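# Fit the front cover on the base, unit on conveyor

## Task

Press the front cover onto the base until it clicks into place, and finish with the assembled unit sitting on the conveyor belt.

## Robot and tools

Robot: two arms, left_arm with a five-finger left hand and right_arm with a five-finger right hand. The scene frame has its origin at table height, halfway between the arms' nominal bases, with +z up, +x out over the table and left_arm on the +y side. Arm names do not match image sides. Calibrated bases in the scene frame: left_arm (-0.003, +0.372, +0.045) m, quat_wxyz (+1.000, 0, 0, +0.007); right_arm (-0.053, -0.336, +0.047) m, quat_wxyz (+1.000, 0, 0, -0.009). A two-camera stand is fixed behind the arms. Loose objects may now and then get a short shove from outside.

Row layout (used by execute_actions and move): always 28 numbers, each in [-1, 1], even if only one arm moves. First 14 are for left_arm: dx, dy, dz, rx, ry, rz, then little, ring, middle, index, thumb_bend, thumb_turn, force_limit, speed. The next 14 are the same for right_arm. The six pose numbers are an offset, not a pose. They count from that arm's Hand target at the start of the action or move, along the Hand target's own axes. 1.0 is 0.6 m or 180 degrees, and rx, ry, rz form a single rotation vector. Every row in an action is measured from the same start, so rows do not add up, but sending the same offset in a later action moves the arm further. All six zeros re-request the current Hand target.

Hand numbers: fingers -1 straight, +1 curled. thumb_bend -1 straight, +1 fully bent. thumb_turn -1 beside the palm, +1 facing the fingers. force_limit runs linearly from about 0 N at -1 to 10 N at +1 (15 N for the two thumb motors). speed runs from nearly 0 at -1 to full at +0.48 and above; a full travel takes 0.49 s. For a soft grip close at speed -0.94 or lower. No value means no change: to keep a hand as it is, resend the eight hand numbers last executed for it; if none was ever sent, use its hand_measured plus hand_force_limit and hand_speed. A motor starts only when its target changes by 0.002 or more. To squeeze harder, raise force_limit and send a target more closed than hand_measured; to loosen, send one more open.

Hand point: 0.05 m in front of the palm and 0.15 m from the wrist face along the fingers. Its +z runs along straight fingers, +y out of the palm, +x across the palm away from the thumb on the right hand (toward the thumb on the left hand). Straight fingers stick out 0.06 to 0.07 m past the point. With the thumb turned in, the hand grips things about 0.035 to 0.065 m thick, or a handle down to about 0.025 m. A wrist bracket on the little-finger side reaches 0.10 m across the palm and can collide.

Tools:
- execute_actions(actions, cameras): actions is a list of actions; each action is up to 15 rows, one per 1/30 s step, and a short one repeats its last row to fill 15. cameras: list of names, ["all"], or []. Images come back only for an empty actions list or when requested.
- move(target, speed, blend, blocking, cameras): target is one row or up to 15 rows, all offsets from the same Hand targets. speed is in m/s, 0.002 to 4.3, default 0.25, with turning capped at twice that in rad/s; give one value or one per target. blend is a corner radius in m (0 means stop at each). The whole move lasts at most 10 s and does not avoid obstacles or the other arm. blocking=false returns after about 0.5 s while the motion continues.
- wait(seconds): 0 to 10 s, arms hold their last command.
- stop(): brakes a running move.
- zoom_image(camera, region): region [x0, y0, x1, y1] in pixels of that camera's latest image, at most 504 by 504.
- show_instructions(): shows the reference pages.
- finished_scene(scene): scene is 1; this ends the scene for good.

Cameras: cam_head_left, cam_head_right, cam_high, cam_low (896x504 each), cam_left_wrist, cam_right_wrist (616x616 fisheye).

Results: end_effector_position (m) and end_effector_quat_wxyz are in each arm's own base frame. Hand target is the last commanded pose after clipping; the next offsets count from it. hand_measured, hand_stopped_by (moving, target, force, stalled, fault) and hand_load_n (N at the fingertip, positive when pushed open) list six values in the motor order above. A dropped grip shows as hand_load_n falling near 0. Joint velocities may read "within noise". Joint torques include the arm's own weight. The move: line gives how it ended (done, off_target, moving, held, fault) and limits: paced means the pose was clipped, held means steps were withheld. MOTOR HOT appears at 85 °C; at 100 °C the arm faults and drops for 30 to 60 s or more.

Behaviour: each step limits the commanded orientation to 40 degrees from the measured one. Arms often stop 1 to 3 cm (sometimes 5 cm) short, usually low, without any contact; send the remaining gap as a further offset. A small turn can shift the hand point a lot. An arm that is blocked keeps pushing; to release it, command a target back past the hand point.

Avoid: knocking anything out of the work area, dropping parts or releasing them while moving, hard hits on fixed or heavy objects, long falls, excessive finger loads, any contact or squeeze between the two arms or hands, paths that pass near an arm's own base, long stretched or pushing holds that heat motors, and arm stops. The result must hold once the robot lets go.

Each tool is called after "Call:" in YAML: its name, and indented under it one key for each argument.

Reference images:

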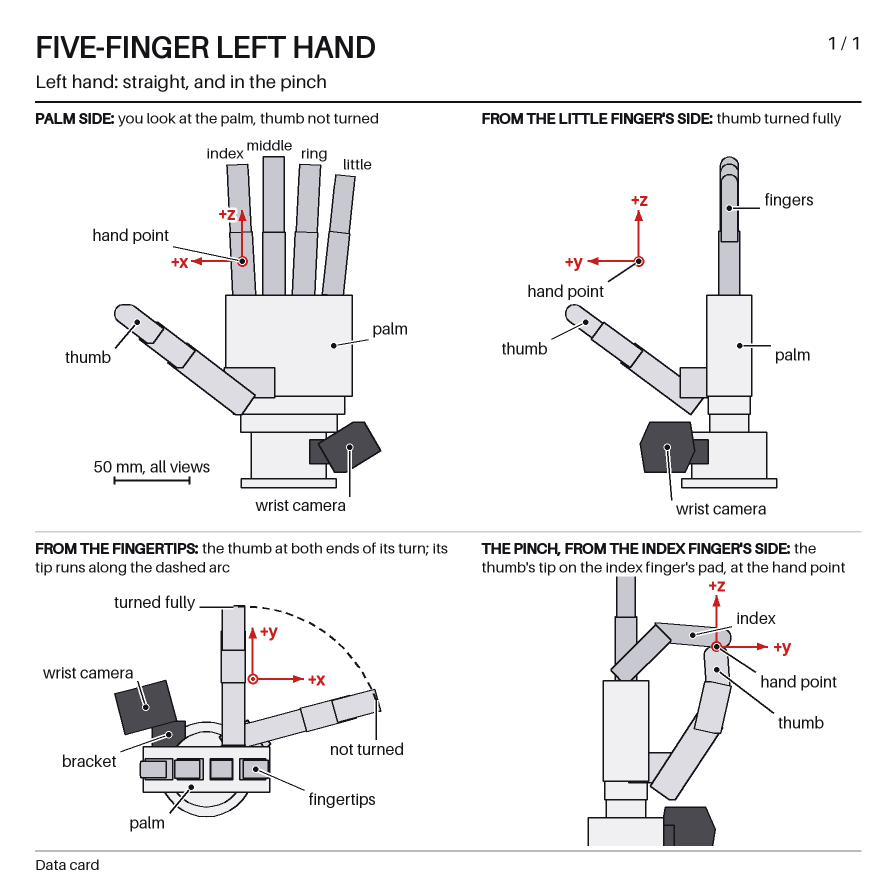

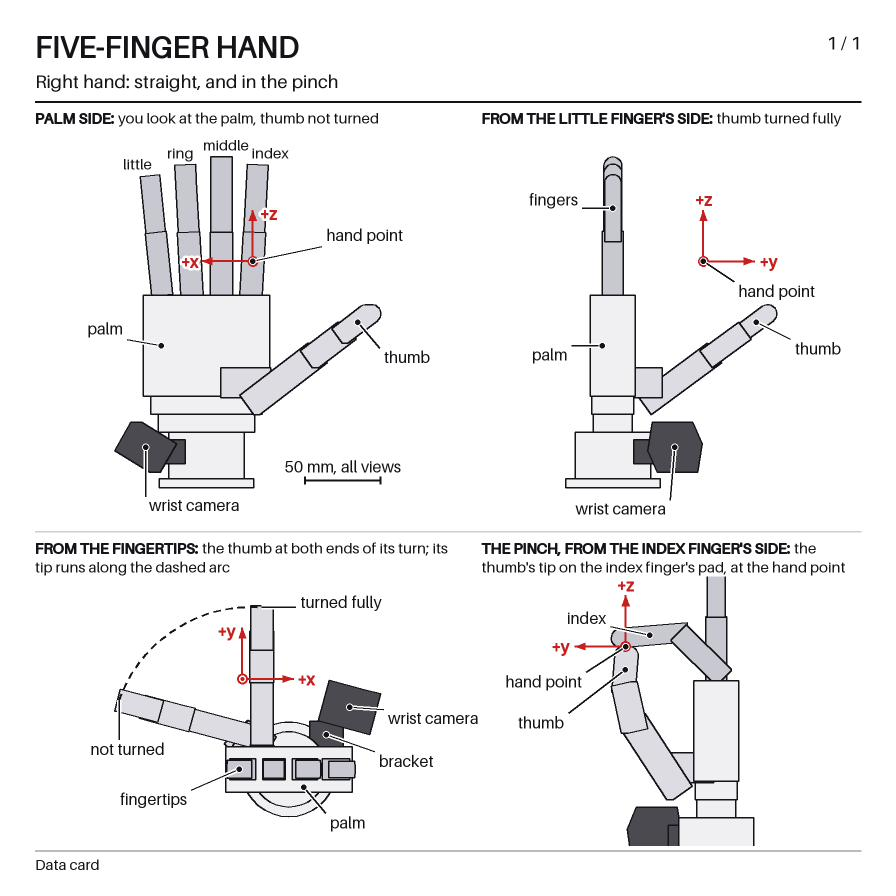

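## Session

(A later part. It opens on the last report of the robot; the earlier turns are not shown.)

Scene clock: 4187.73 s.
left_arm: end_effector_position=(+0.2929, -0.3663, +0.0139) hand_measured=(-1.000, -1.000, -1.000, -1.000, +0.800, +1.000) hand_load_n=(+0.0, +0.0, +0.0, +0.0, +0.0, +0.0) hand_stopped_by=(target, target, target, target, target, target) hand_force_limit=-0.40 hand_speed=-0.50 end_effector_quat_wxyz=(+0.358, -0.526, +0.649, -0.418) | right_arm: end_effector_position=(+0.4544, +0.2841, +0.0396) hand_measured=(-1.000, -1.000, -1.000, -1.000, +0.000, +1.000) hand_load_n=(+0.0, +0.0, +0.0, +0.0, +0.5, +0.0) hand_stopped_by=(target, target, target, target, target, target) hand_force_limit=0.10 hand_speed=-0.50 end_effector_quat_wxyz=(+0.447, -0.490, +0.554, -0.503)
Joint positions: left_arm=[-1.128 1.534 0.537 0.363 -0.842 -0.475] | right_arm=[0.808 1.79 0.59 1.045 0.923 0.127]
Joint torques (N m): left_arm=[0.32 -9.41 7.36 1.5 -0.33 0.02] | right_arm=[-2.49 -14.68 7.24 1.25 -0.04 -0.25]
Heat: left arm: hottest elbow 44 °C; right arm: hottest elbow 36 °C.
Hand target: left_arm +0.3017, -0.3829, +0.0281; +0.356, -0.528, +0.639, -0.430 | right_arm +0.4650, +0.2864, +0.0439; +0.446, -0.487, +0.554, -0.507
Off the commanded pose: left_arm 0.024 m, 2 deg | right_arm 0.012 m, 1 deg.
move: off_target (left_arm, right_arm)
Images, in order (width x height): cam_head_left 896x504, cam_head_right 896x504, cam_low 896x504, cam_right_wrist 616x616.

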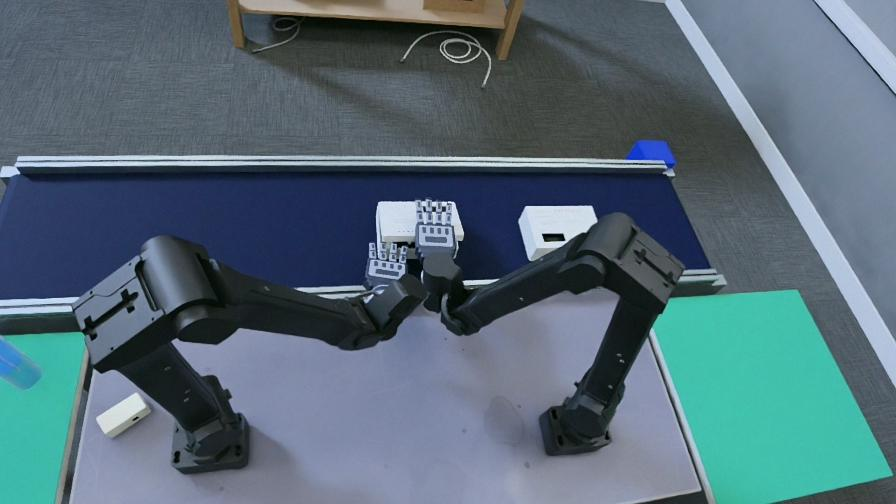

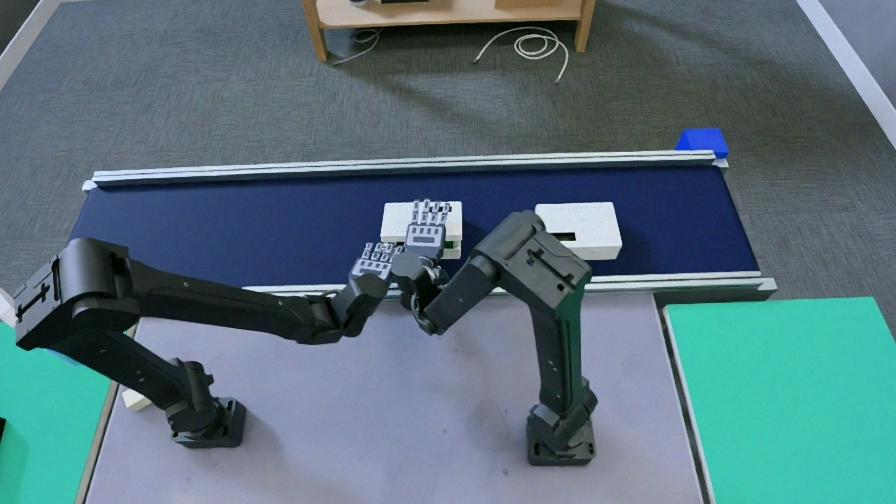

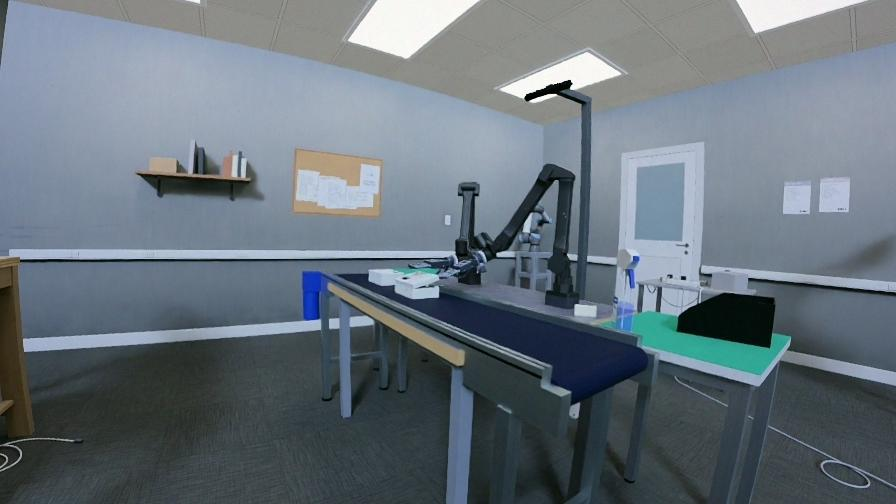

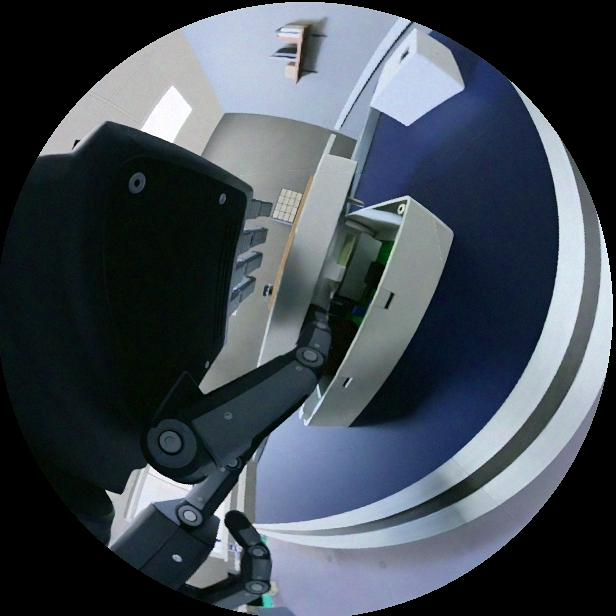

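Call:
move:
  target: [-0.0019,0.0118,0.0153,0,0,0,-1,-1,-1,-1,0.8,1,-0.4,-0.5,0,0,0,0,0,0,-1,-1,-1,-1,0,1,0.1,-0.5]
  speed: 0.06
  cameras: ["cam_low","cam_head_left","cam_right_wrist"]

Call:
zoom_image:
  camera: "cam_head_left"
  region: [340, 180, 480, 320]

Call:
zoom_image:
  camera: "cam_low"
  region: [390, 250, 460, 310]

Scene clock: 4203.40 s.
left_arm: end_effector_position=(+0.2937, -0.3651, +0.0023) hand_measured=(-1.000, -1.000, -1.000, -1.000, +0.800, +1.000) hand_load_n=(+0.0, +0.0, +0.0, +0.0, +0.0, +0.0) hand_stopped_by=(target, target, target, target, target, target) hand_force_limit=-0.40 hand_speed=-0.50 end_effector_quat_wxyz=(+0.359, -0.524, +0.654, -0.411) | right_arm: end_effector_position=(+0.4544, +0.2841, +0.0396) hand_measured=(-1.000, -1.000, -1.000, -1.000, +0.000, +1.000) hand_load_n=(+0.0, +0.0, +0.0, +0.0, +0.5, +0.0) hand_stopped_by=(target, target, target, target, target, target) hand_force_limit=0.10 hand_speed=-0.50 end_effector_quat_wxyz=(+0.447, -0.490, +0.554, -0.503)
Joint positions: left_arm=[-1.123 1.567 0.537 0.382 -0.835 -0.47] | right_arm=[0.808 1.79 0.59 1.045 0.923 0.127]
Joint torques (N m): left_arm=[1.14 -9.11 7.02 2.52 -0.15 0.09] | right_arm=[-2.49 -14.74 7.28 1.21 -0.05 -0.23]
Heat: left arm: hottest elbow 45 °C; right arm: hottest elbow 36 °C.
Hand target: left_arm +0.3077, -0.3829, +0.0180; +0.356, -0.528, +0.639, -0.430 | right_arm +0.4650, +0.2864, +0.0439; +0.446, -0.487, +0.554, -0.507
Off the commanded pose: left_arm 0.028 m, 3 deg | right_arm 0.012 m, 1 deg.
move: off_target (left_arm, right_arm)
Images, in order (width x height): cam_head_left 896x504, cam_low 896x504, cam_right_wrist 616x616.

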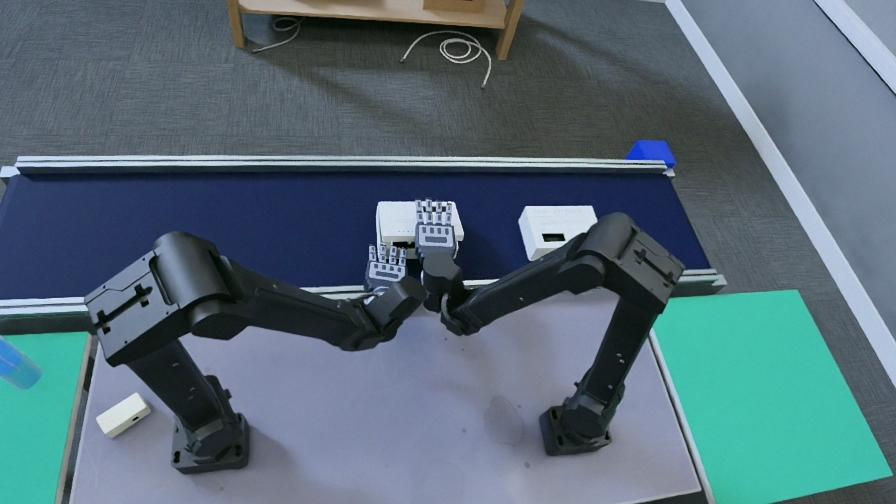

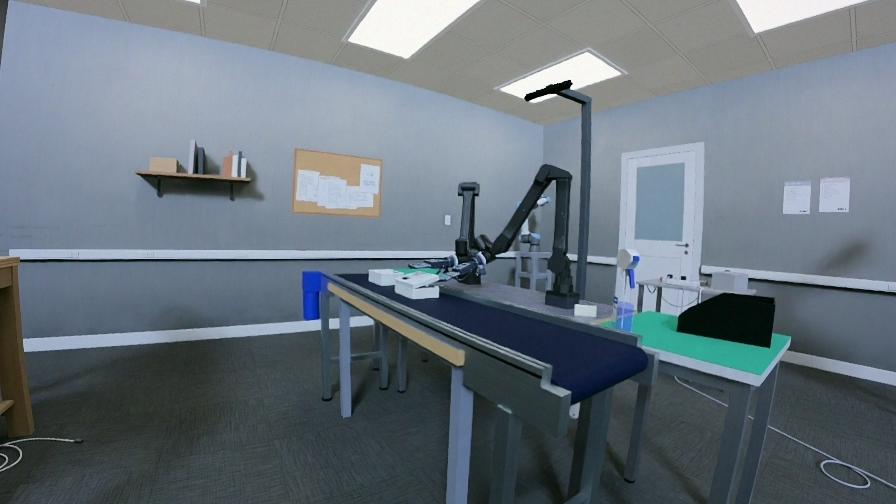

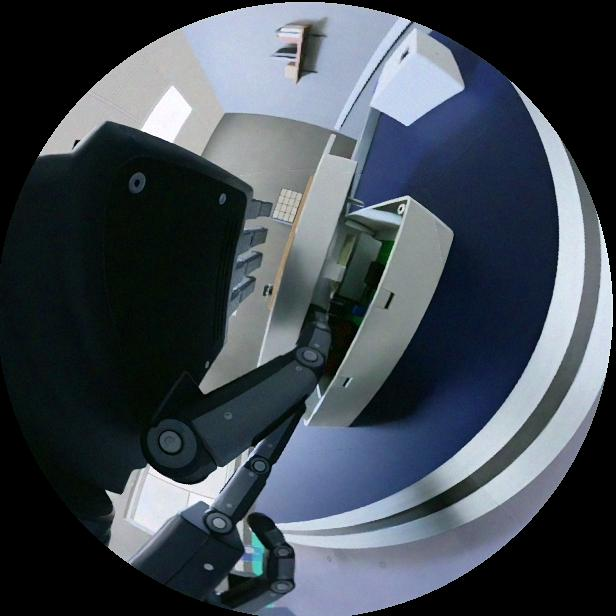

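Scaled by 3.600 from the camera's 896x504 image, which has a finer 1280x720 frame.

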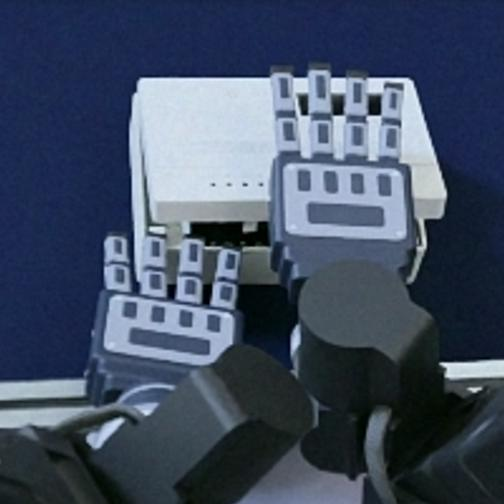

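Scaled by 7.200 from the camera's 896x504 image, which has a finer 1280x720 frame.

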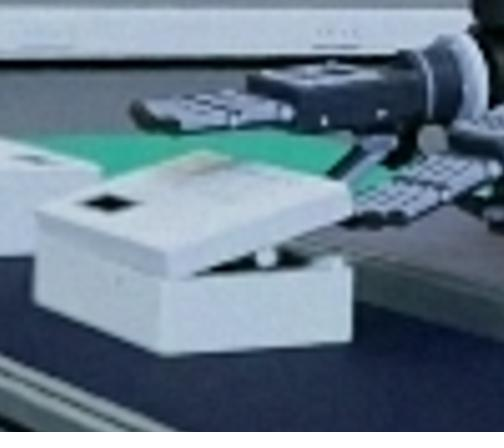

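Call:
move:
  target: [0.0025,0.0049,-0.0121,0,0,0,-1,-1,-1,-1,0.8,1,-0.4,-0.5,0,0,0,0,0,0,-1,-1,-1,-1,0,1,0.1,-0.5]
  speed: 0.06

Scene clock: 4218.77 s.
left_arm: end_effector_position=(+0.2950, -0.3635, +0.0031) hand_measured=(-1.000, -1.000, -1.000, -1.000, +0.800, +1.000) hand_load_n=(+0.0, +0.0, +0.0, +0.0, +0.0, +0.0) hand_stopped_by=(target, target, target, target, target, target) hand_force_limit=-0.40 hand_speed=-0.50 end_effector_quat_wxyz=(+0.363, -0.525, +0.651, -0.410) | right_arm: end_effector_position=(+0.4544, +0.2841, +0.0396) hand_measured=(-1.000, -1.000, -1.000, -1.000, +0.000, +1.000) hand_load_n=(+0.0, +0.0, -0.5, +0.0, +0.5, +0.0) hand_stopped_by=(target, target, target, target, target, target) hand_force_limit=0.10 hand_speed=-0.50 end_effector_quat_wxyz=(+0.447, -0.490, +0.554, -0.503)
Joint positions: left_arm=[-1.123 1.567 0.537 0.383 -0.846 -0.47] | right_arm=[0.808 1.79 0.59 1.045 0.923 0.127]
Joint torques (N m): left_arm=[-0.44 -9.58 6.63 2 -0.36 -0.08] | right_arm=[-2.37 -14.74 7.25 1.2 -0.04 -0.25]
Heat: left arm: hottest elbow 45 °C; right arm: hottest elbow 36 °C.
Hand target: left_arm +0.2998, -0.3829, +0.0181; +0.356, -0.528, +0.639, -0.430 | right_arm +0.4650, +0.2864, +0.0439; +0.446, -0.487, +0.554, -0.507
Off the commanded pose: left_arm 0.025 m, 3 deg | right_arm 0.012 m, 1 deg.
move: off_target (left_arm, right_arm)

Call:
move:
  target: [0.0031,0.0061,-0.0152,0,0,0,-1,-1,-1,-1,0.8,1,-0.4,-0.5,0,0,0,0,0,0,-1,-1,-1,-1,0,1,0.1,-0.5]
  speed: 0.06

Scene clock: 4224.03 s.
left_arm: end_effector_position=(+0.2878, -0.3685, +0.0043) hand_measured=(-1.000, -1.000, -1.000, -1.000, +0.800, +1.000) hand_load_n=(-0.5, +0.0, +0.0, -0.5, +0.0, +0.0) hand_stopped_by=(target, target, target, target, target, target) hand_force_limit=-0.40 hand_speed=-0.50 end_effector_quat_wxyz=(+0.362, -0.526, +0.648, -0.415) | right_arm: end_effector_position=(+0.4544, +0.2841, +0.0396) hand_measured=(-1.000, -1.000, -1.000, -1.000, +0.000, +1.000) hand_load_n=(+0.0, +0.0, +0.0, +0.0, +1.0, +0.0) hand_stopped_by=(target, target, target, target, target, target) hand_force_limit=0.10 hand_speed=-0.50 end_effector_quat_wxyz=(+0.447, -0.490, +0.554, -0.503)
Joint positions: left_arm=[-1.149 1.567 0.537 0.379 -0.867 -0.492] | right_arm=[0.808 1.79 0.59 1.045 0.923 0.127]
Joint torques (N m): left_arm=[-0.38 -10.46 6.08 1.43 -0.36 -0.1] | right_arm=[-2.43 -14.74 7.23 1.21 -0.06 -0.24]
Heat: left arm: hottest elbow 45 °C; right arm: hottest elbow 36 °C.
Hand target: left_arm +0.2897, -0.3829, +0.0181; +0.356, -0.528, +0.639, -0.430 | right_arm +0.4650, +0.2864, +0.0439; +0.446, -0.487, +0.554, -0.507
Off the commanded pose: left_arm 0.020 m, 2 deg | right_arm 0.012 m, 1 deg.
move: off_target (left_arm, right_arm)

Call:
move:
  target: [0,0,0,0,0,0,-1,-1,-1,-1,0.8,1,-0.4,-0.5,0,0.0199,0.0018,0,0,0,-1,-1,-1,-1,0,1,0.1,-0.5]
  speed: 0.03
  cameras: ["cam_low","cam_head_left","cam_head_right","cam_high","cam_right_wrist"]

Call:
zoom_image:
  camera: "cam_head_left"
  region: [340, 180, 480, 320]

Call:
zoom_image:
  camera: "cam_low"
  region: [390, 250, 460, 310]

Call:
zoom_image:
  camera: "cam_high"
  region: [365, 200, 480, 285]

Scene clock: 4233.00 s.
left_arm: end_effector_position=(+0.2878, -0.3686, +0.0044) hand_measured=(-1.000, -1.000, -1.000, -1.000, +0.800, +1.000) hand_load_n=(+0.0, +0.0, +0.0, +0.0, +0.0, +0.0) hand_stopped_by=(target, target, target, target, target, target) hand_force_limit=-0.40 hand_speed=-0.50 end_effector_quat_wxyz=(+0.362, -0.526, +0.648, -0.416) | right_arm: end_effector_position=(+0.4532, +0.2829, +0.0287) hand_measured=(-1.000, -1.000, -1.000, -1.000, +0.000, +1.000) hand_load_n=(+0.0, +0.5, +0.0, +0.0, +0.5, +0.0) hand_stopped_by=(target, target, target, target, target, target) hand_force_limit=0.10 hand_speed=-0.50 end_effector_quat_wxyz=(+0.441, -0.495, +0.554, -0.504)
Joint positions: left_arm=[-1.149 1.567 0.537 0.379 -0.867 -0.492] | right_arm=[0.808 1.816 0.59 1.054 0.923 0.127]
Joint torques (N m): left_arm=[-0.62 -10.46 6.05 1.35 -0.35 -0.09] | right_arm=[-2.43 -13.57 7.09 2.47 -0.03 -0.28]
Heat: left arm: hottest elbow 45 °C; right arm: hottest elbow 36 °C.
Hand target: left_arm +0.2897, -0.3829, +0.0181; +0.356, -0.528, +0.639, -0.430 | right_arm +0.4650, +0.2864, +0.0319; +0.446, -0.487, +0.554, -0.507
Off the commanded pose: left_arm 0.020 m, 2 deg | right_arm 0.013 m, 1 deg.
move: off_target (left_arm, right_arm)
Images, in order (width x height): cam_head_left 896x504, cam_head_right 896x504, cam_high 896x504, cam_low 896x504, cam_right_wrist 616x616.

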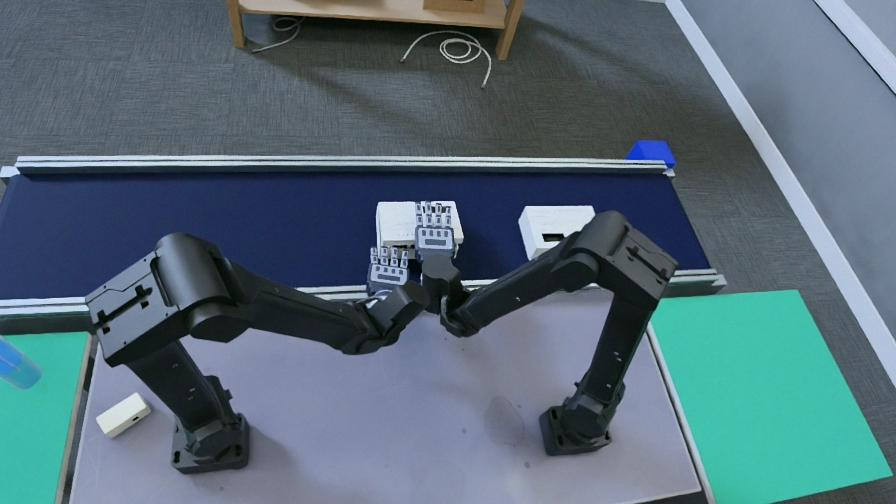

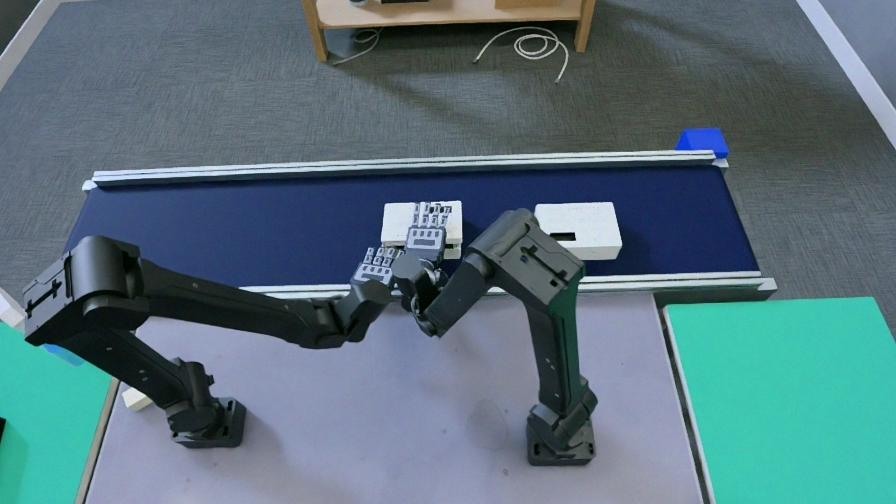

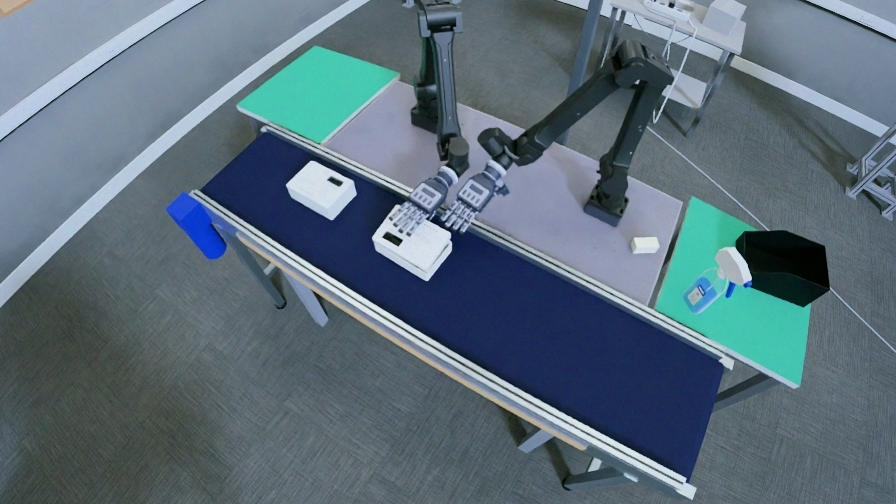

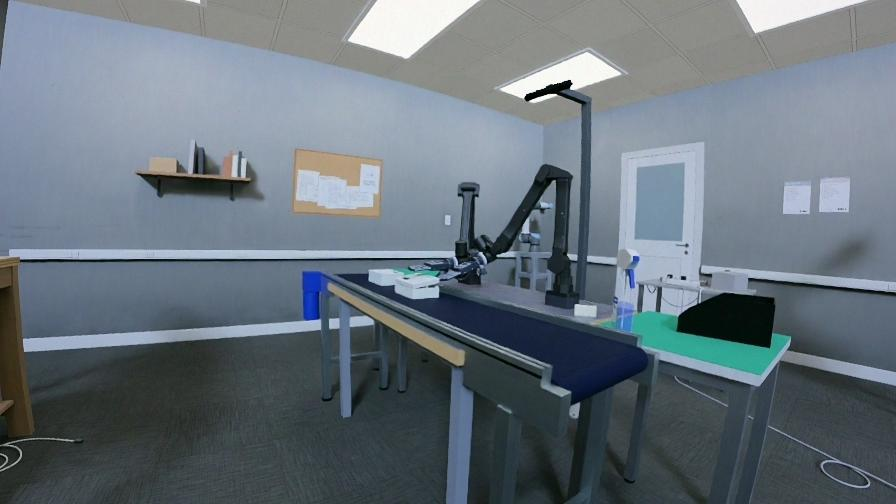

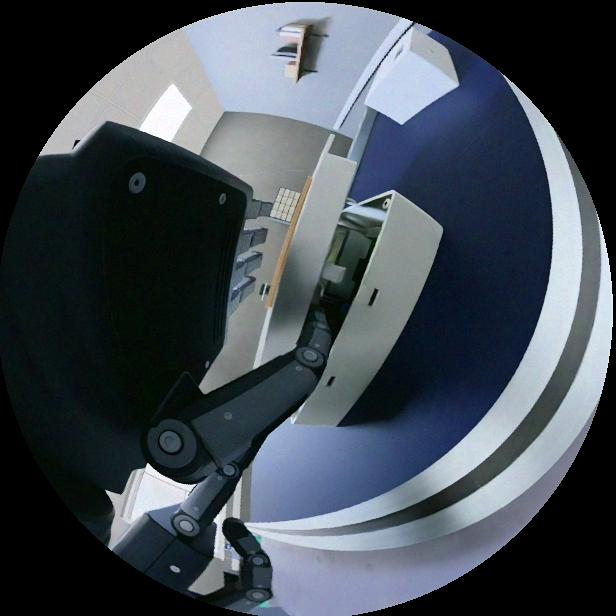

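Scaled by 3.600 from the camera's 896x504 image, which has a finer 1280x720 frame.

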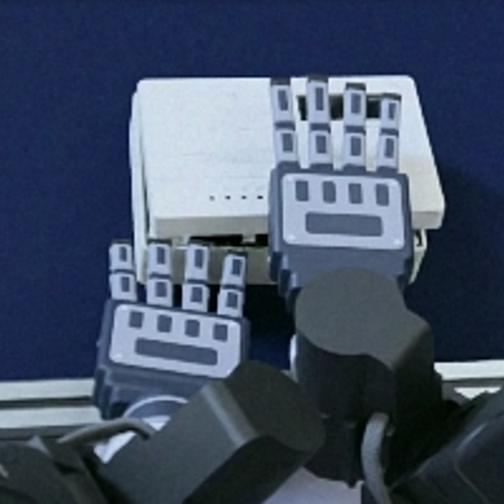

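Scaled by 7.200 from the camera's 896x504 image, which has a finer 1280x720 frame.

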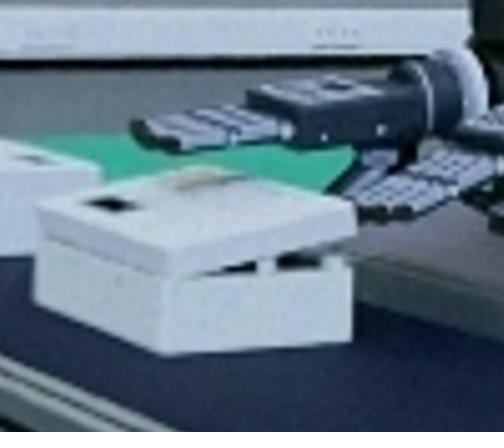

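Scaled by 4.383 from the camera's 896x504 image, which has a finer 1280x720 frame.

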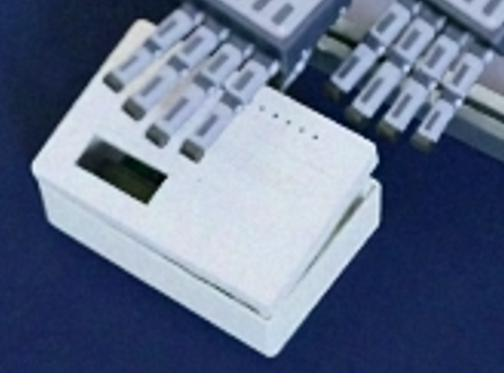

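Call:
move:
  target: [-0.0037,-0.0074,0.0182,0,0,0,-1,-1,-1,-1,0.8,1,-0.4,-0.5,0,0,0,0,0,0,-1,-1,-1,-1,0,1,0.1,-0.5]
  speed: 0.05
  cameras: ["cam_low","cam_head_left","cam_high"]

Call:
zoom_image:
  camera: "cam_head_left"
  region: [340, 180, 480, 320]

Call:
zoom_image:
  camera: "cam_high"
  region: [365, 200, 480, 285]

Scene clock: 4244.23 s.
left_arm: end_effector_position=(+0.2897, -0.3675, +0.0028) hand_measured=(-1.000, -1.000, -1.000, -1.000, +0.800, +1.000) hand_load_n=(+0.0, +0.0, +0.0, +0.0, +0.0, +0.0) hand_stopped_by=(target, target, target, target, target, target) hand_force_limit=-0.40 hand_speed=-0.50 end_effector_quat_wxyz=(+0.359, -0.525, +0.652, -0.413) | right_arm: end_effector_position=(+0.4532, +0.2829, +0.0287) hand_measured=(-1.000, -1.000, -1.000, -1.000, +0.000, +1.000) hand_load_n=(+0.0, +0.0, +0.0, -0.5, +0.5, +0.0) hand_stopped_by=(target, target, target, target, target, target) hand_force_limit=0.10 hand_speed=-0.50 end_effector_quat_wxyz=(+0.441, -0.495, +0.554, -0.504)
Joint positions: left_arm=[-1.137 1.567 0.537 0.379 -0.847 -0.482] | right_arm=[0.808 1.816 0.59 1.054 0.923 0.127]
Joint torques (N m): left_arm=[1.14 -9.7 6.78 2.28 -0.15 0.06] | right_arm=[-2.37 -13.68 7.09 2.47 -0.02 -0.24]
Heat: left arm: hottest elbow 45 °C; right arm: hottest elbow 36 °C.
Hand target: left_arm +0.3017, -0.3829, +0.0181; +0.356, -0.528, +0.639, -0.430 | right_arm +0.4650, +0.2864, +0.0318; +0.446, -0.487, +0.554, -0.507
Off the commanded pose: left_arm 0.025 m, 3 deg | right_arm 0.013 m, 1 deg.
move: off_target (left_arm, right_arm)
Images, in order (width x height): cam_head_left 896x504, cam_high 896x504, cam_low 896x504.

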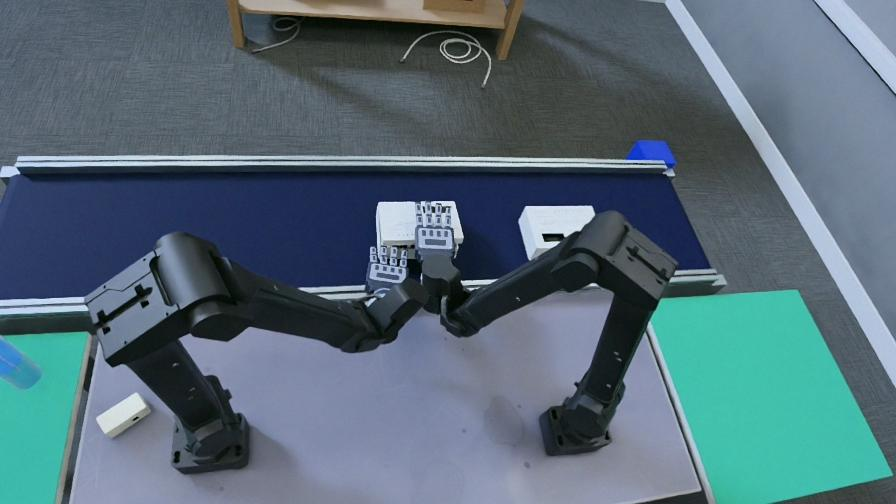

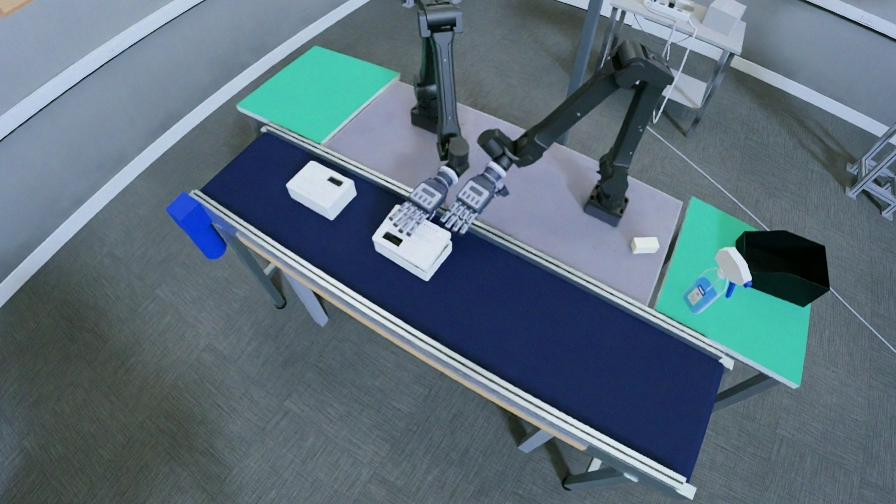

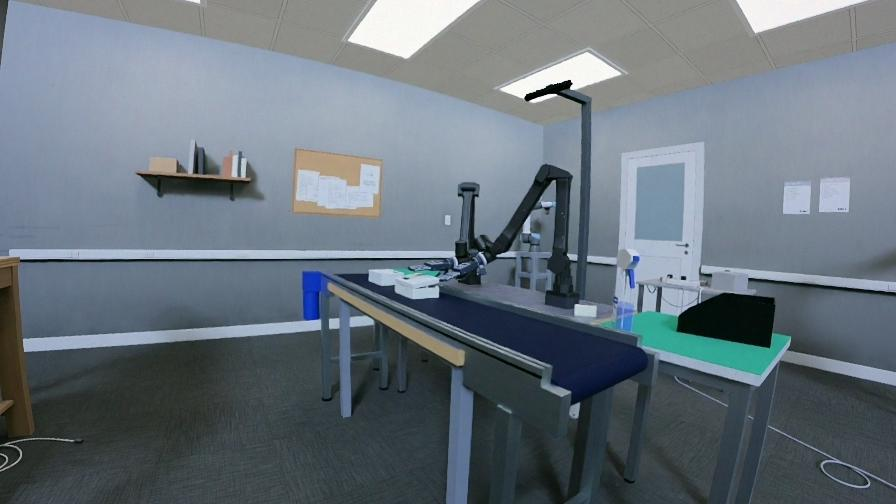

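Scaled by 3.600 from the camera's 896x504 image, which has a finer 1280x720 frame.

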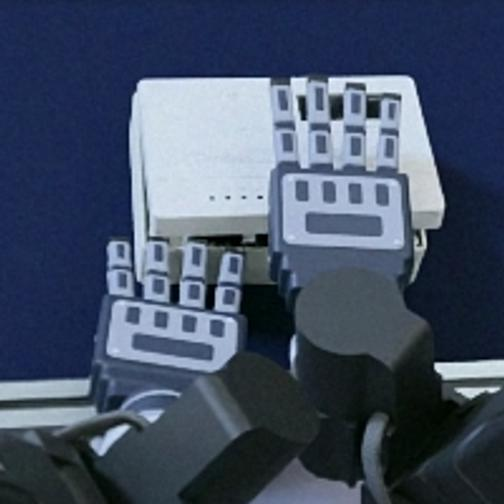

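Scaled by 4.383 from the camera's 896x504 image, which has a finer 1280x720 frame.

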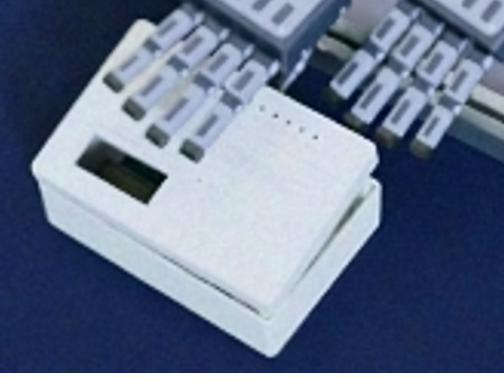

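Call:
move:
  target: [-0.0031,-0.0061,0.0152,0,0,0,-1,-1,-1,-1,0.8,1,-0.4,-0.5,0,0,0,0,0,0,-1,-1,-1,-1,0,1,0.1,-0.5]
  speed: 0.05
  cameras: ["cam_low","cam_head_left","cam_high"]

Call:
zoom_image:
  camera: "cam_head_left"
  region: [340, 180, 480, 320]

Call:
zoom_image:
  camera: "cam_high"
  region: [365, 200, 480, 285]

Call:
zoom_image:
  camera: "cam_low"
  region: [390, 250, 460, 310]

Scene clock: 4254.17 s.
left_arm: end_effector_position=(+0.2966, -0.3640, +0.0024) hand_measured=(-1.000, -1.000, -1.000, -1.000, +0.800, +1.000) hand_load_n=(+0.0, +0.0, +0.0, +0.0, +0.0, +0.0) hand_stopped_by=(target, target, target, target, target, target) hand_force_limit=-0.40 hand_speed=-0.50 end_effector_quat_wxyz=(+0.358, -0.524, +0.654, -0.411) | right_arm: end_effector_position=(+0.4532, +0.2829, +0.0287) hand_measured=(-1.000, -1.000, -1.000, -1.000, +0.000, +1.000) hand_load_n=(+0.0, +0.0, +0.0, +0.0, +0.5, +0.0) hand_stopped_by=(target, target, target, target, target, target) hand_force_limit=0.10 hand_speed=-0.50 end_effector_quat_wxyz=(+0.441, -0.495, +0.554, -0.504)
Joint positions: left_arm=[-1.114 1.567 0.537 0.388 -0.826 -0.462] | right_arm=[0.808 1.816 0.59 1.054 0.923 0.127]
Joint torques (N m): left_arm=[1.32 -9.11 7.35 2.45 -0.18 0.1] | right_arm=[-2.43 -13.57 7.06 2.41 -0.02 -0.24]
Heat: left arm: hottest elbow 45 °C; right arm: hottest elbow 36 °C.
Hand target: left_arm +0.3118, -0.3829, +0.0181; +0.356, -0.528, +0.639, -0.430 | right_arm +0.4650, +0.2864, +0.0318; +0.446, -0.487, +0.554, -0.507
Off the commanded pose: left_arm 0.029 m, 3 deg | right_arm 0.013 m, 1 deg.
move: off_target (left_arm, right_arm)
Images, in order (width x height): cam_head_left 896x504, cam_high 896x504, cam_low 896x504.

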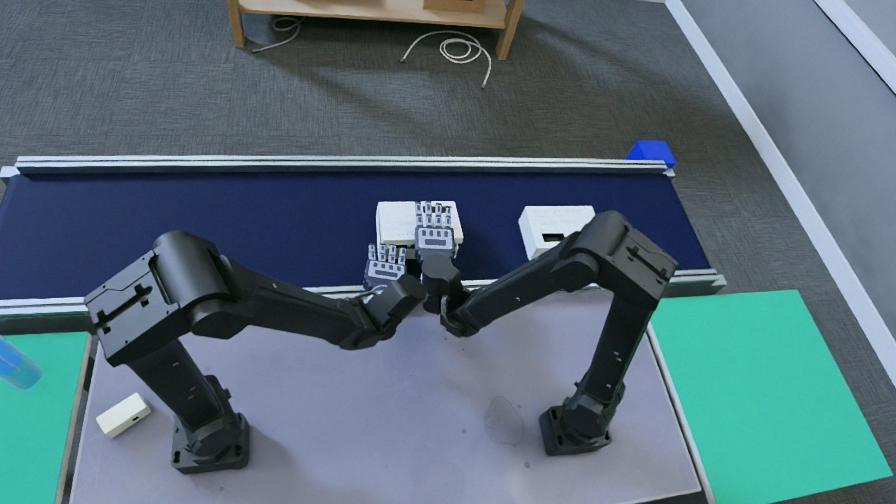

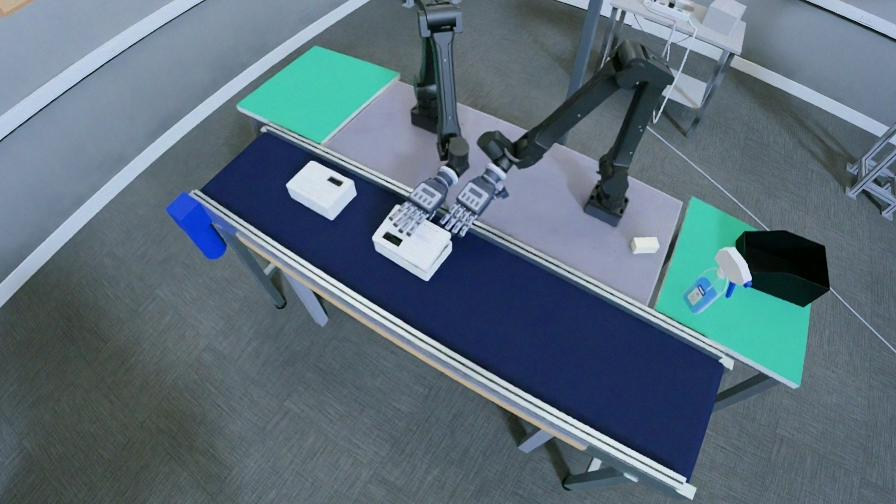

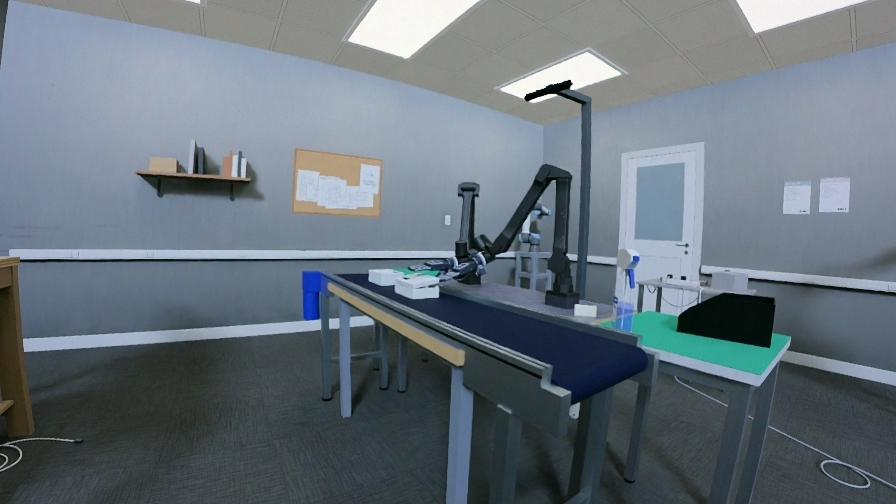

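Scaled by 3.600 from the camera's 896x504 image, which has a finer 1280x720 frame.

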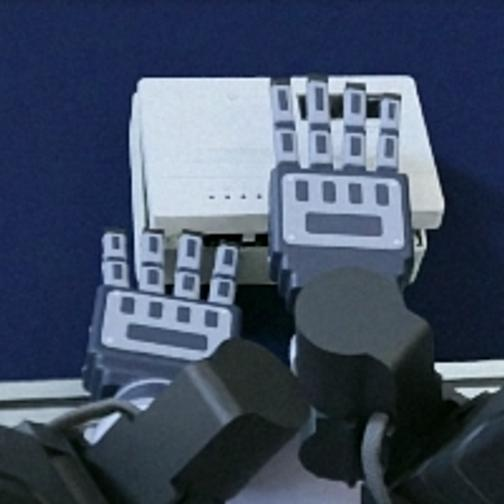

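Scaled by 4.383 from the camera's 896x504 image, which has a finer 1280x720 frame.

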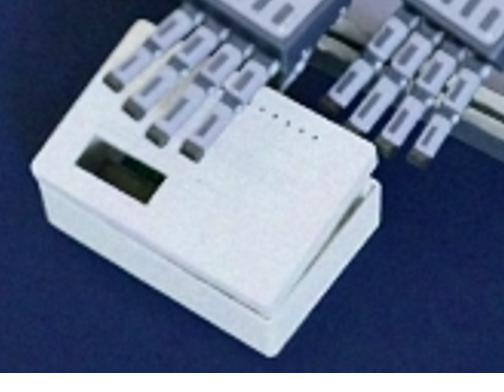

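Scaled by 7.200 from the camera's 896x504 image, which has a finer 1280x720 frame.

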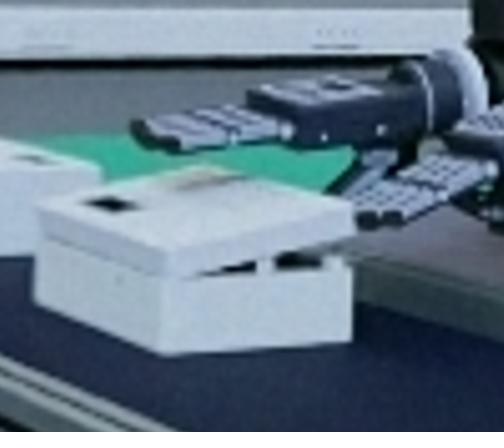

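Call:
move:
  target: [-0.0031,-0.0061,0.0152,0,0,0,-1,-1,-1,-1,0.8,1,-0.4,-0.5,0,0,0,0,0,0,-1,-1,-1,-1,0,1,0.1,-0.5]
  speed: 0.05
  cameras: ["cam_low","cam_head_left","cam_high"]

Call:
zoom_image:
  camera: "cam_head_left"
  region: [340, 180, 480, 320]

Call:
zoom_image:
  camera: "cam_high"
  region: [365, 200, 480, 285]

Call:
zoom_image:
  camera: "cam_low"
  region: [390, 250, 460, 310]

Scene clock: 4266.37 s.
left_arm: end_effector_position=(+0.3053, -0.3632, +0.0021) hand_measured=(-1.000, -1.000, -1.000, -1.000, +0.800, +1.000) hand_load_n=(+0.0, +0.0, +0.0, +0.0, +0.0, +0.0) hand_stopped_by=(target, target, target, target, target, target) hand_force_limit=-0.40 hand_speed=-0.50 end_effector_quat_wxyz=(+0.358, -0.524, +0.655, -0.410) | right_arm: end_effector_position=(+0.4532, +0.2830, +0.0287) hand_measured=(-1.000, -1.000, -1.000, -1.000, +0.000, +1.000) hand_load_n=(+0.0, +0.0, +0.0, +0.0, +1.0, +0.0) hand_stopped_by=(target, target, target, target, target, target) hand_force_limit=0.10 hand_speed=-0.50 end_effector_quat_wxyz=(+0.441, -0.495, +0.553, -0.504)
Joint positions: left_arm=[-1.09 1.576 0.544 0.402 -0.808 -0.443] | right_arm=[0.808 1.816 0.59 1.054 0.922 0.127]
Joint torques (N m): left_arm=[1.32 -9.17 7.61 2.54 -0.08 0.11] | right_arm=[-2.43 -13.63 7.06 2.43 -0.01 -0.23]
Heat: left arm: hottest elbow 45 °C; right arm: hottest elbow 35 °C.
Hand target: left_arm +0.3217, -0.3831, +0.0182; +0.356, -0.528, +0.639, -0.431 | right_arm +0.4650, +0.2864, +0.0318; +0.446, -0.487, +0.554, -0.507
Off the commanded pose: left_arm 0.030 m, 3 deg | right_arm 0.013 m, 1 deg.
move: off_target (left_arm, right_arm)
Images, in order (width x height): cam_head_left 896x504, cam_high 896x504, cam_low 896x504.

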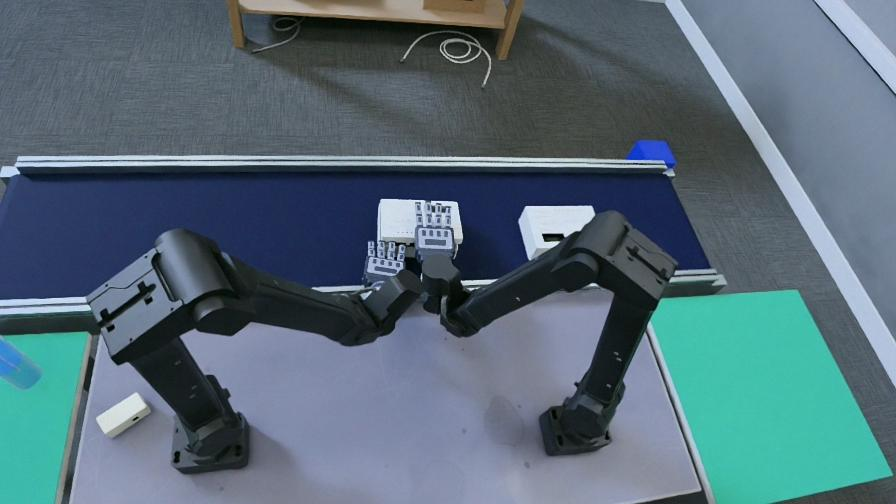

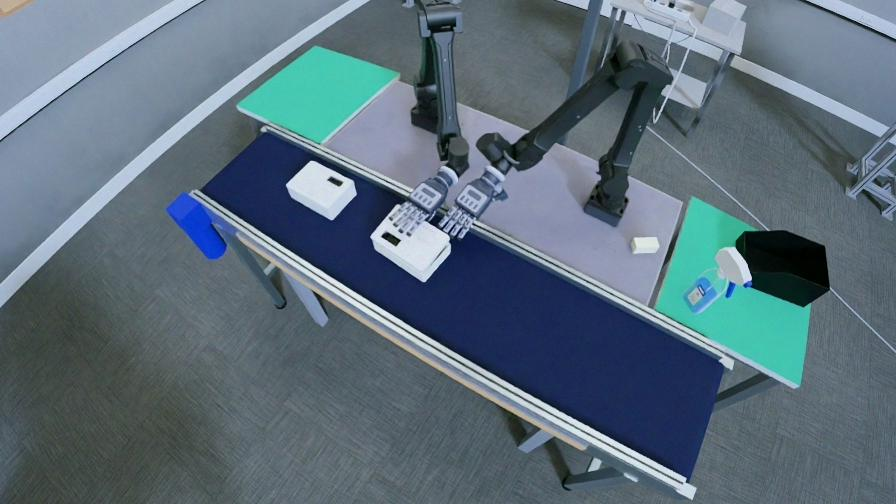

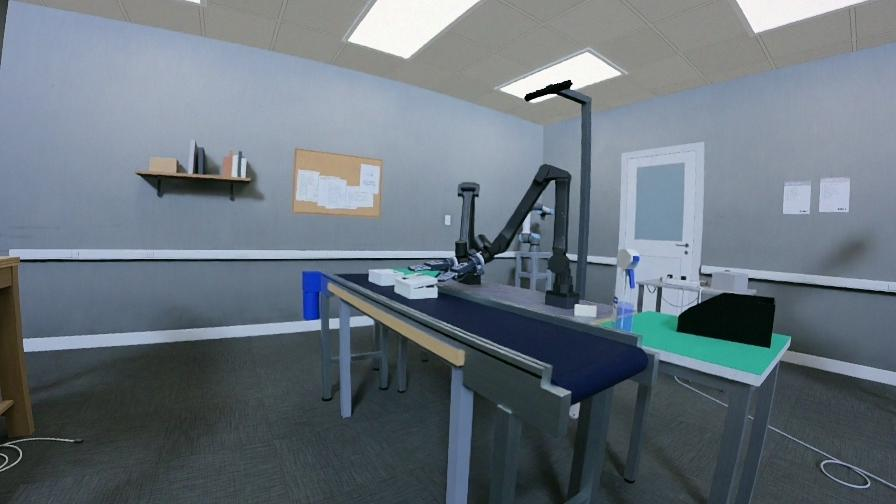

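Scaled by 3.600 from the camera's 896x504 image, which has a finer 1280x720 frame.

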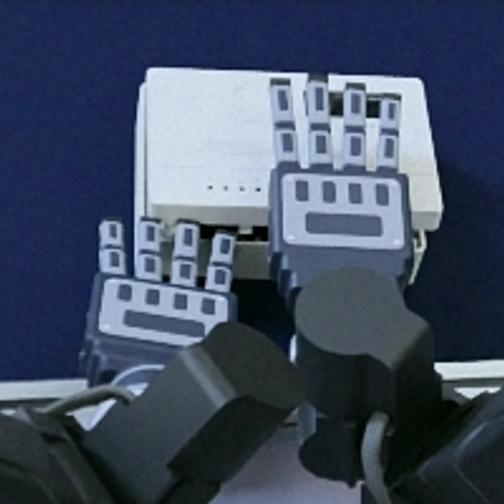

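Scaled by 4.383 from the camera's 896x504 image, which has a finer 1280x720 frame.

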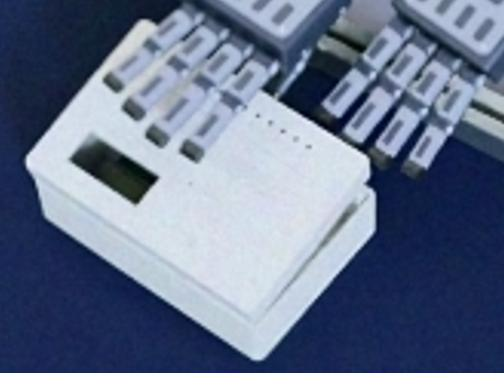

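Scaled by 7.200 from the camera's 896x504 image, which has a finer 1280x720 frame.

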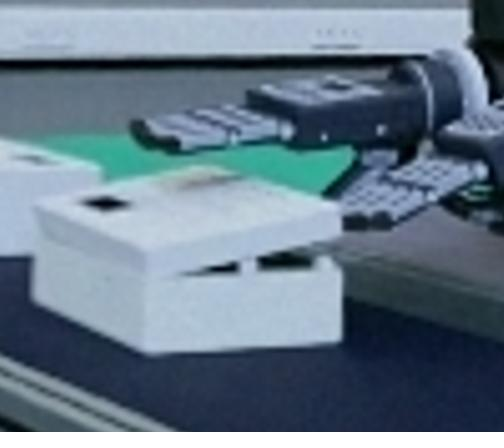

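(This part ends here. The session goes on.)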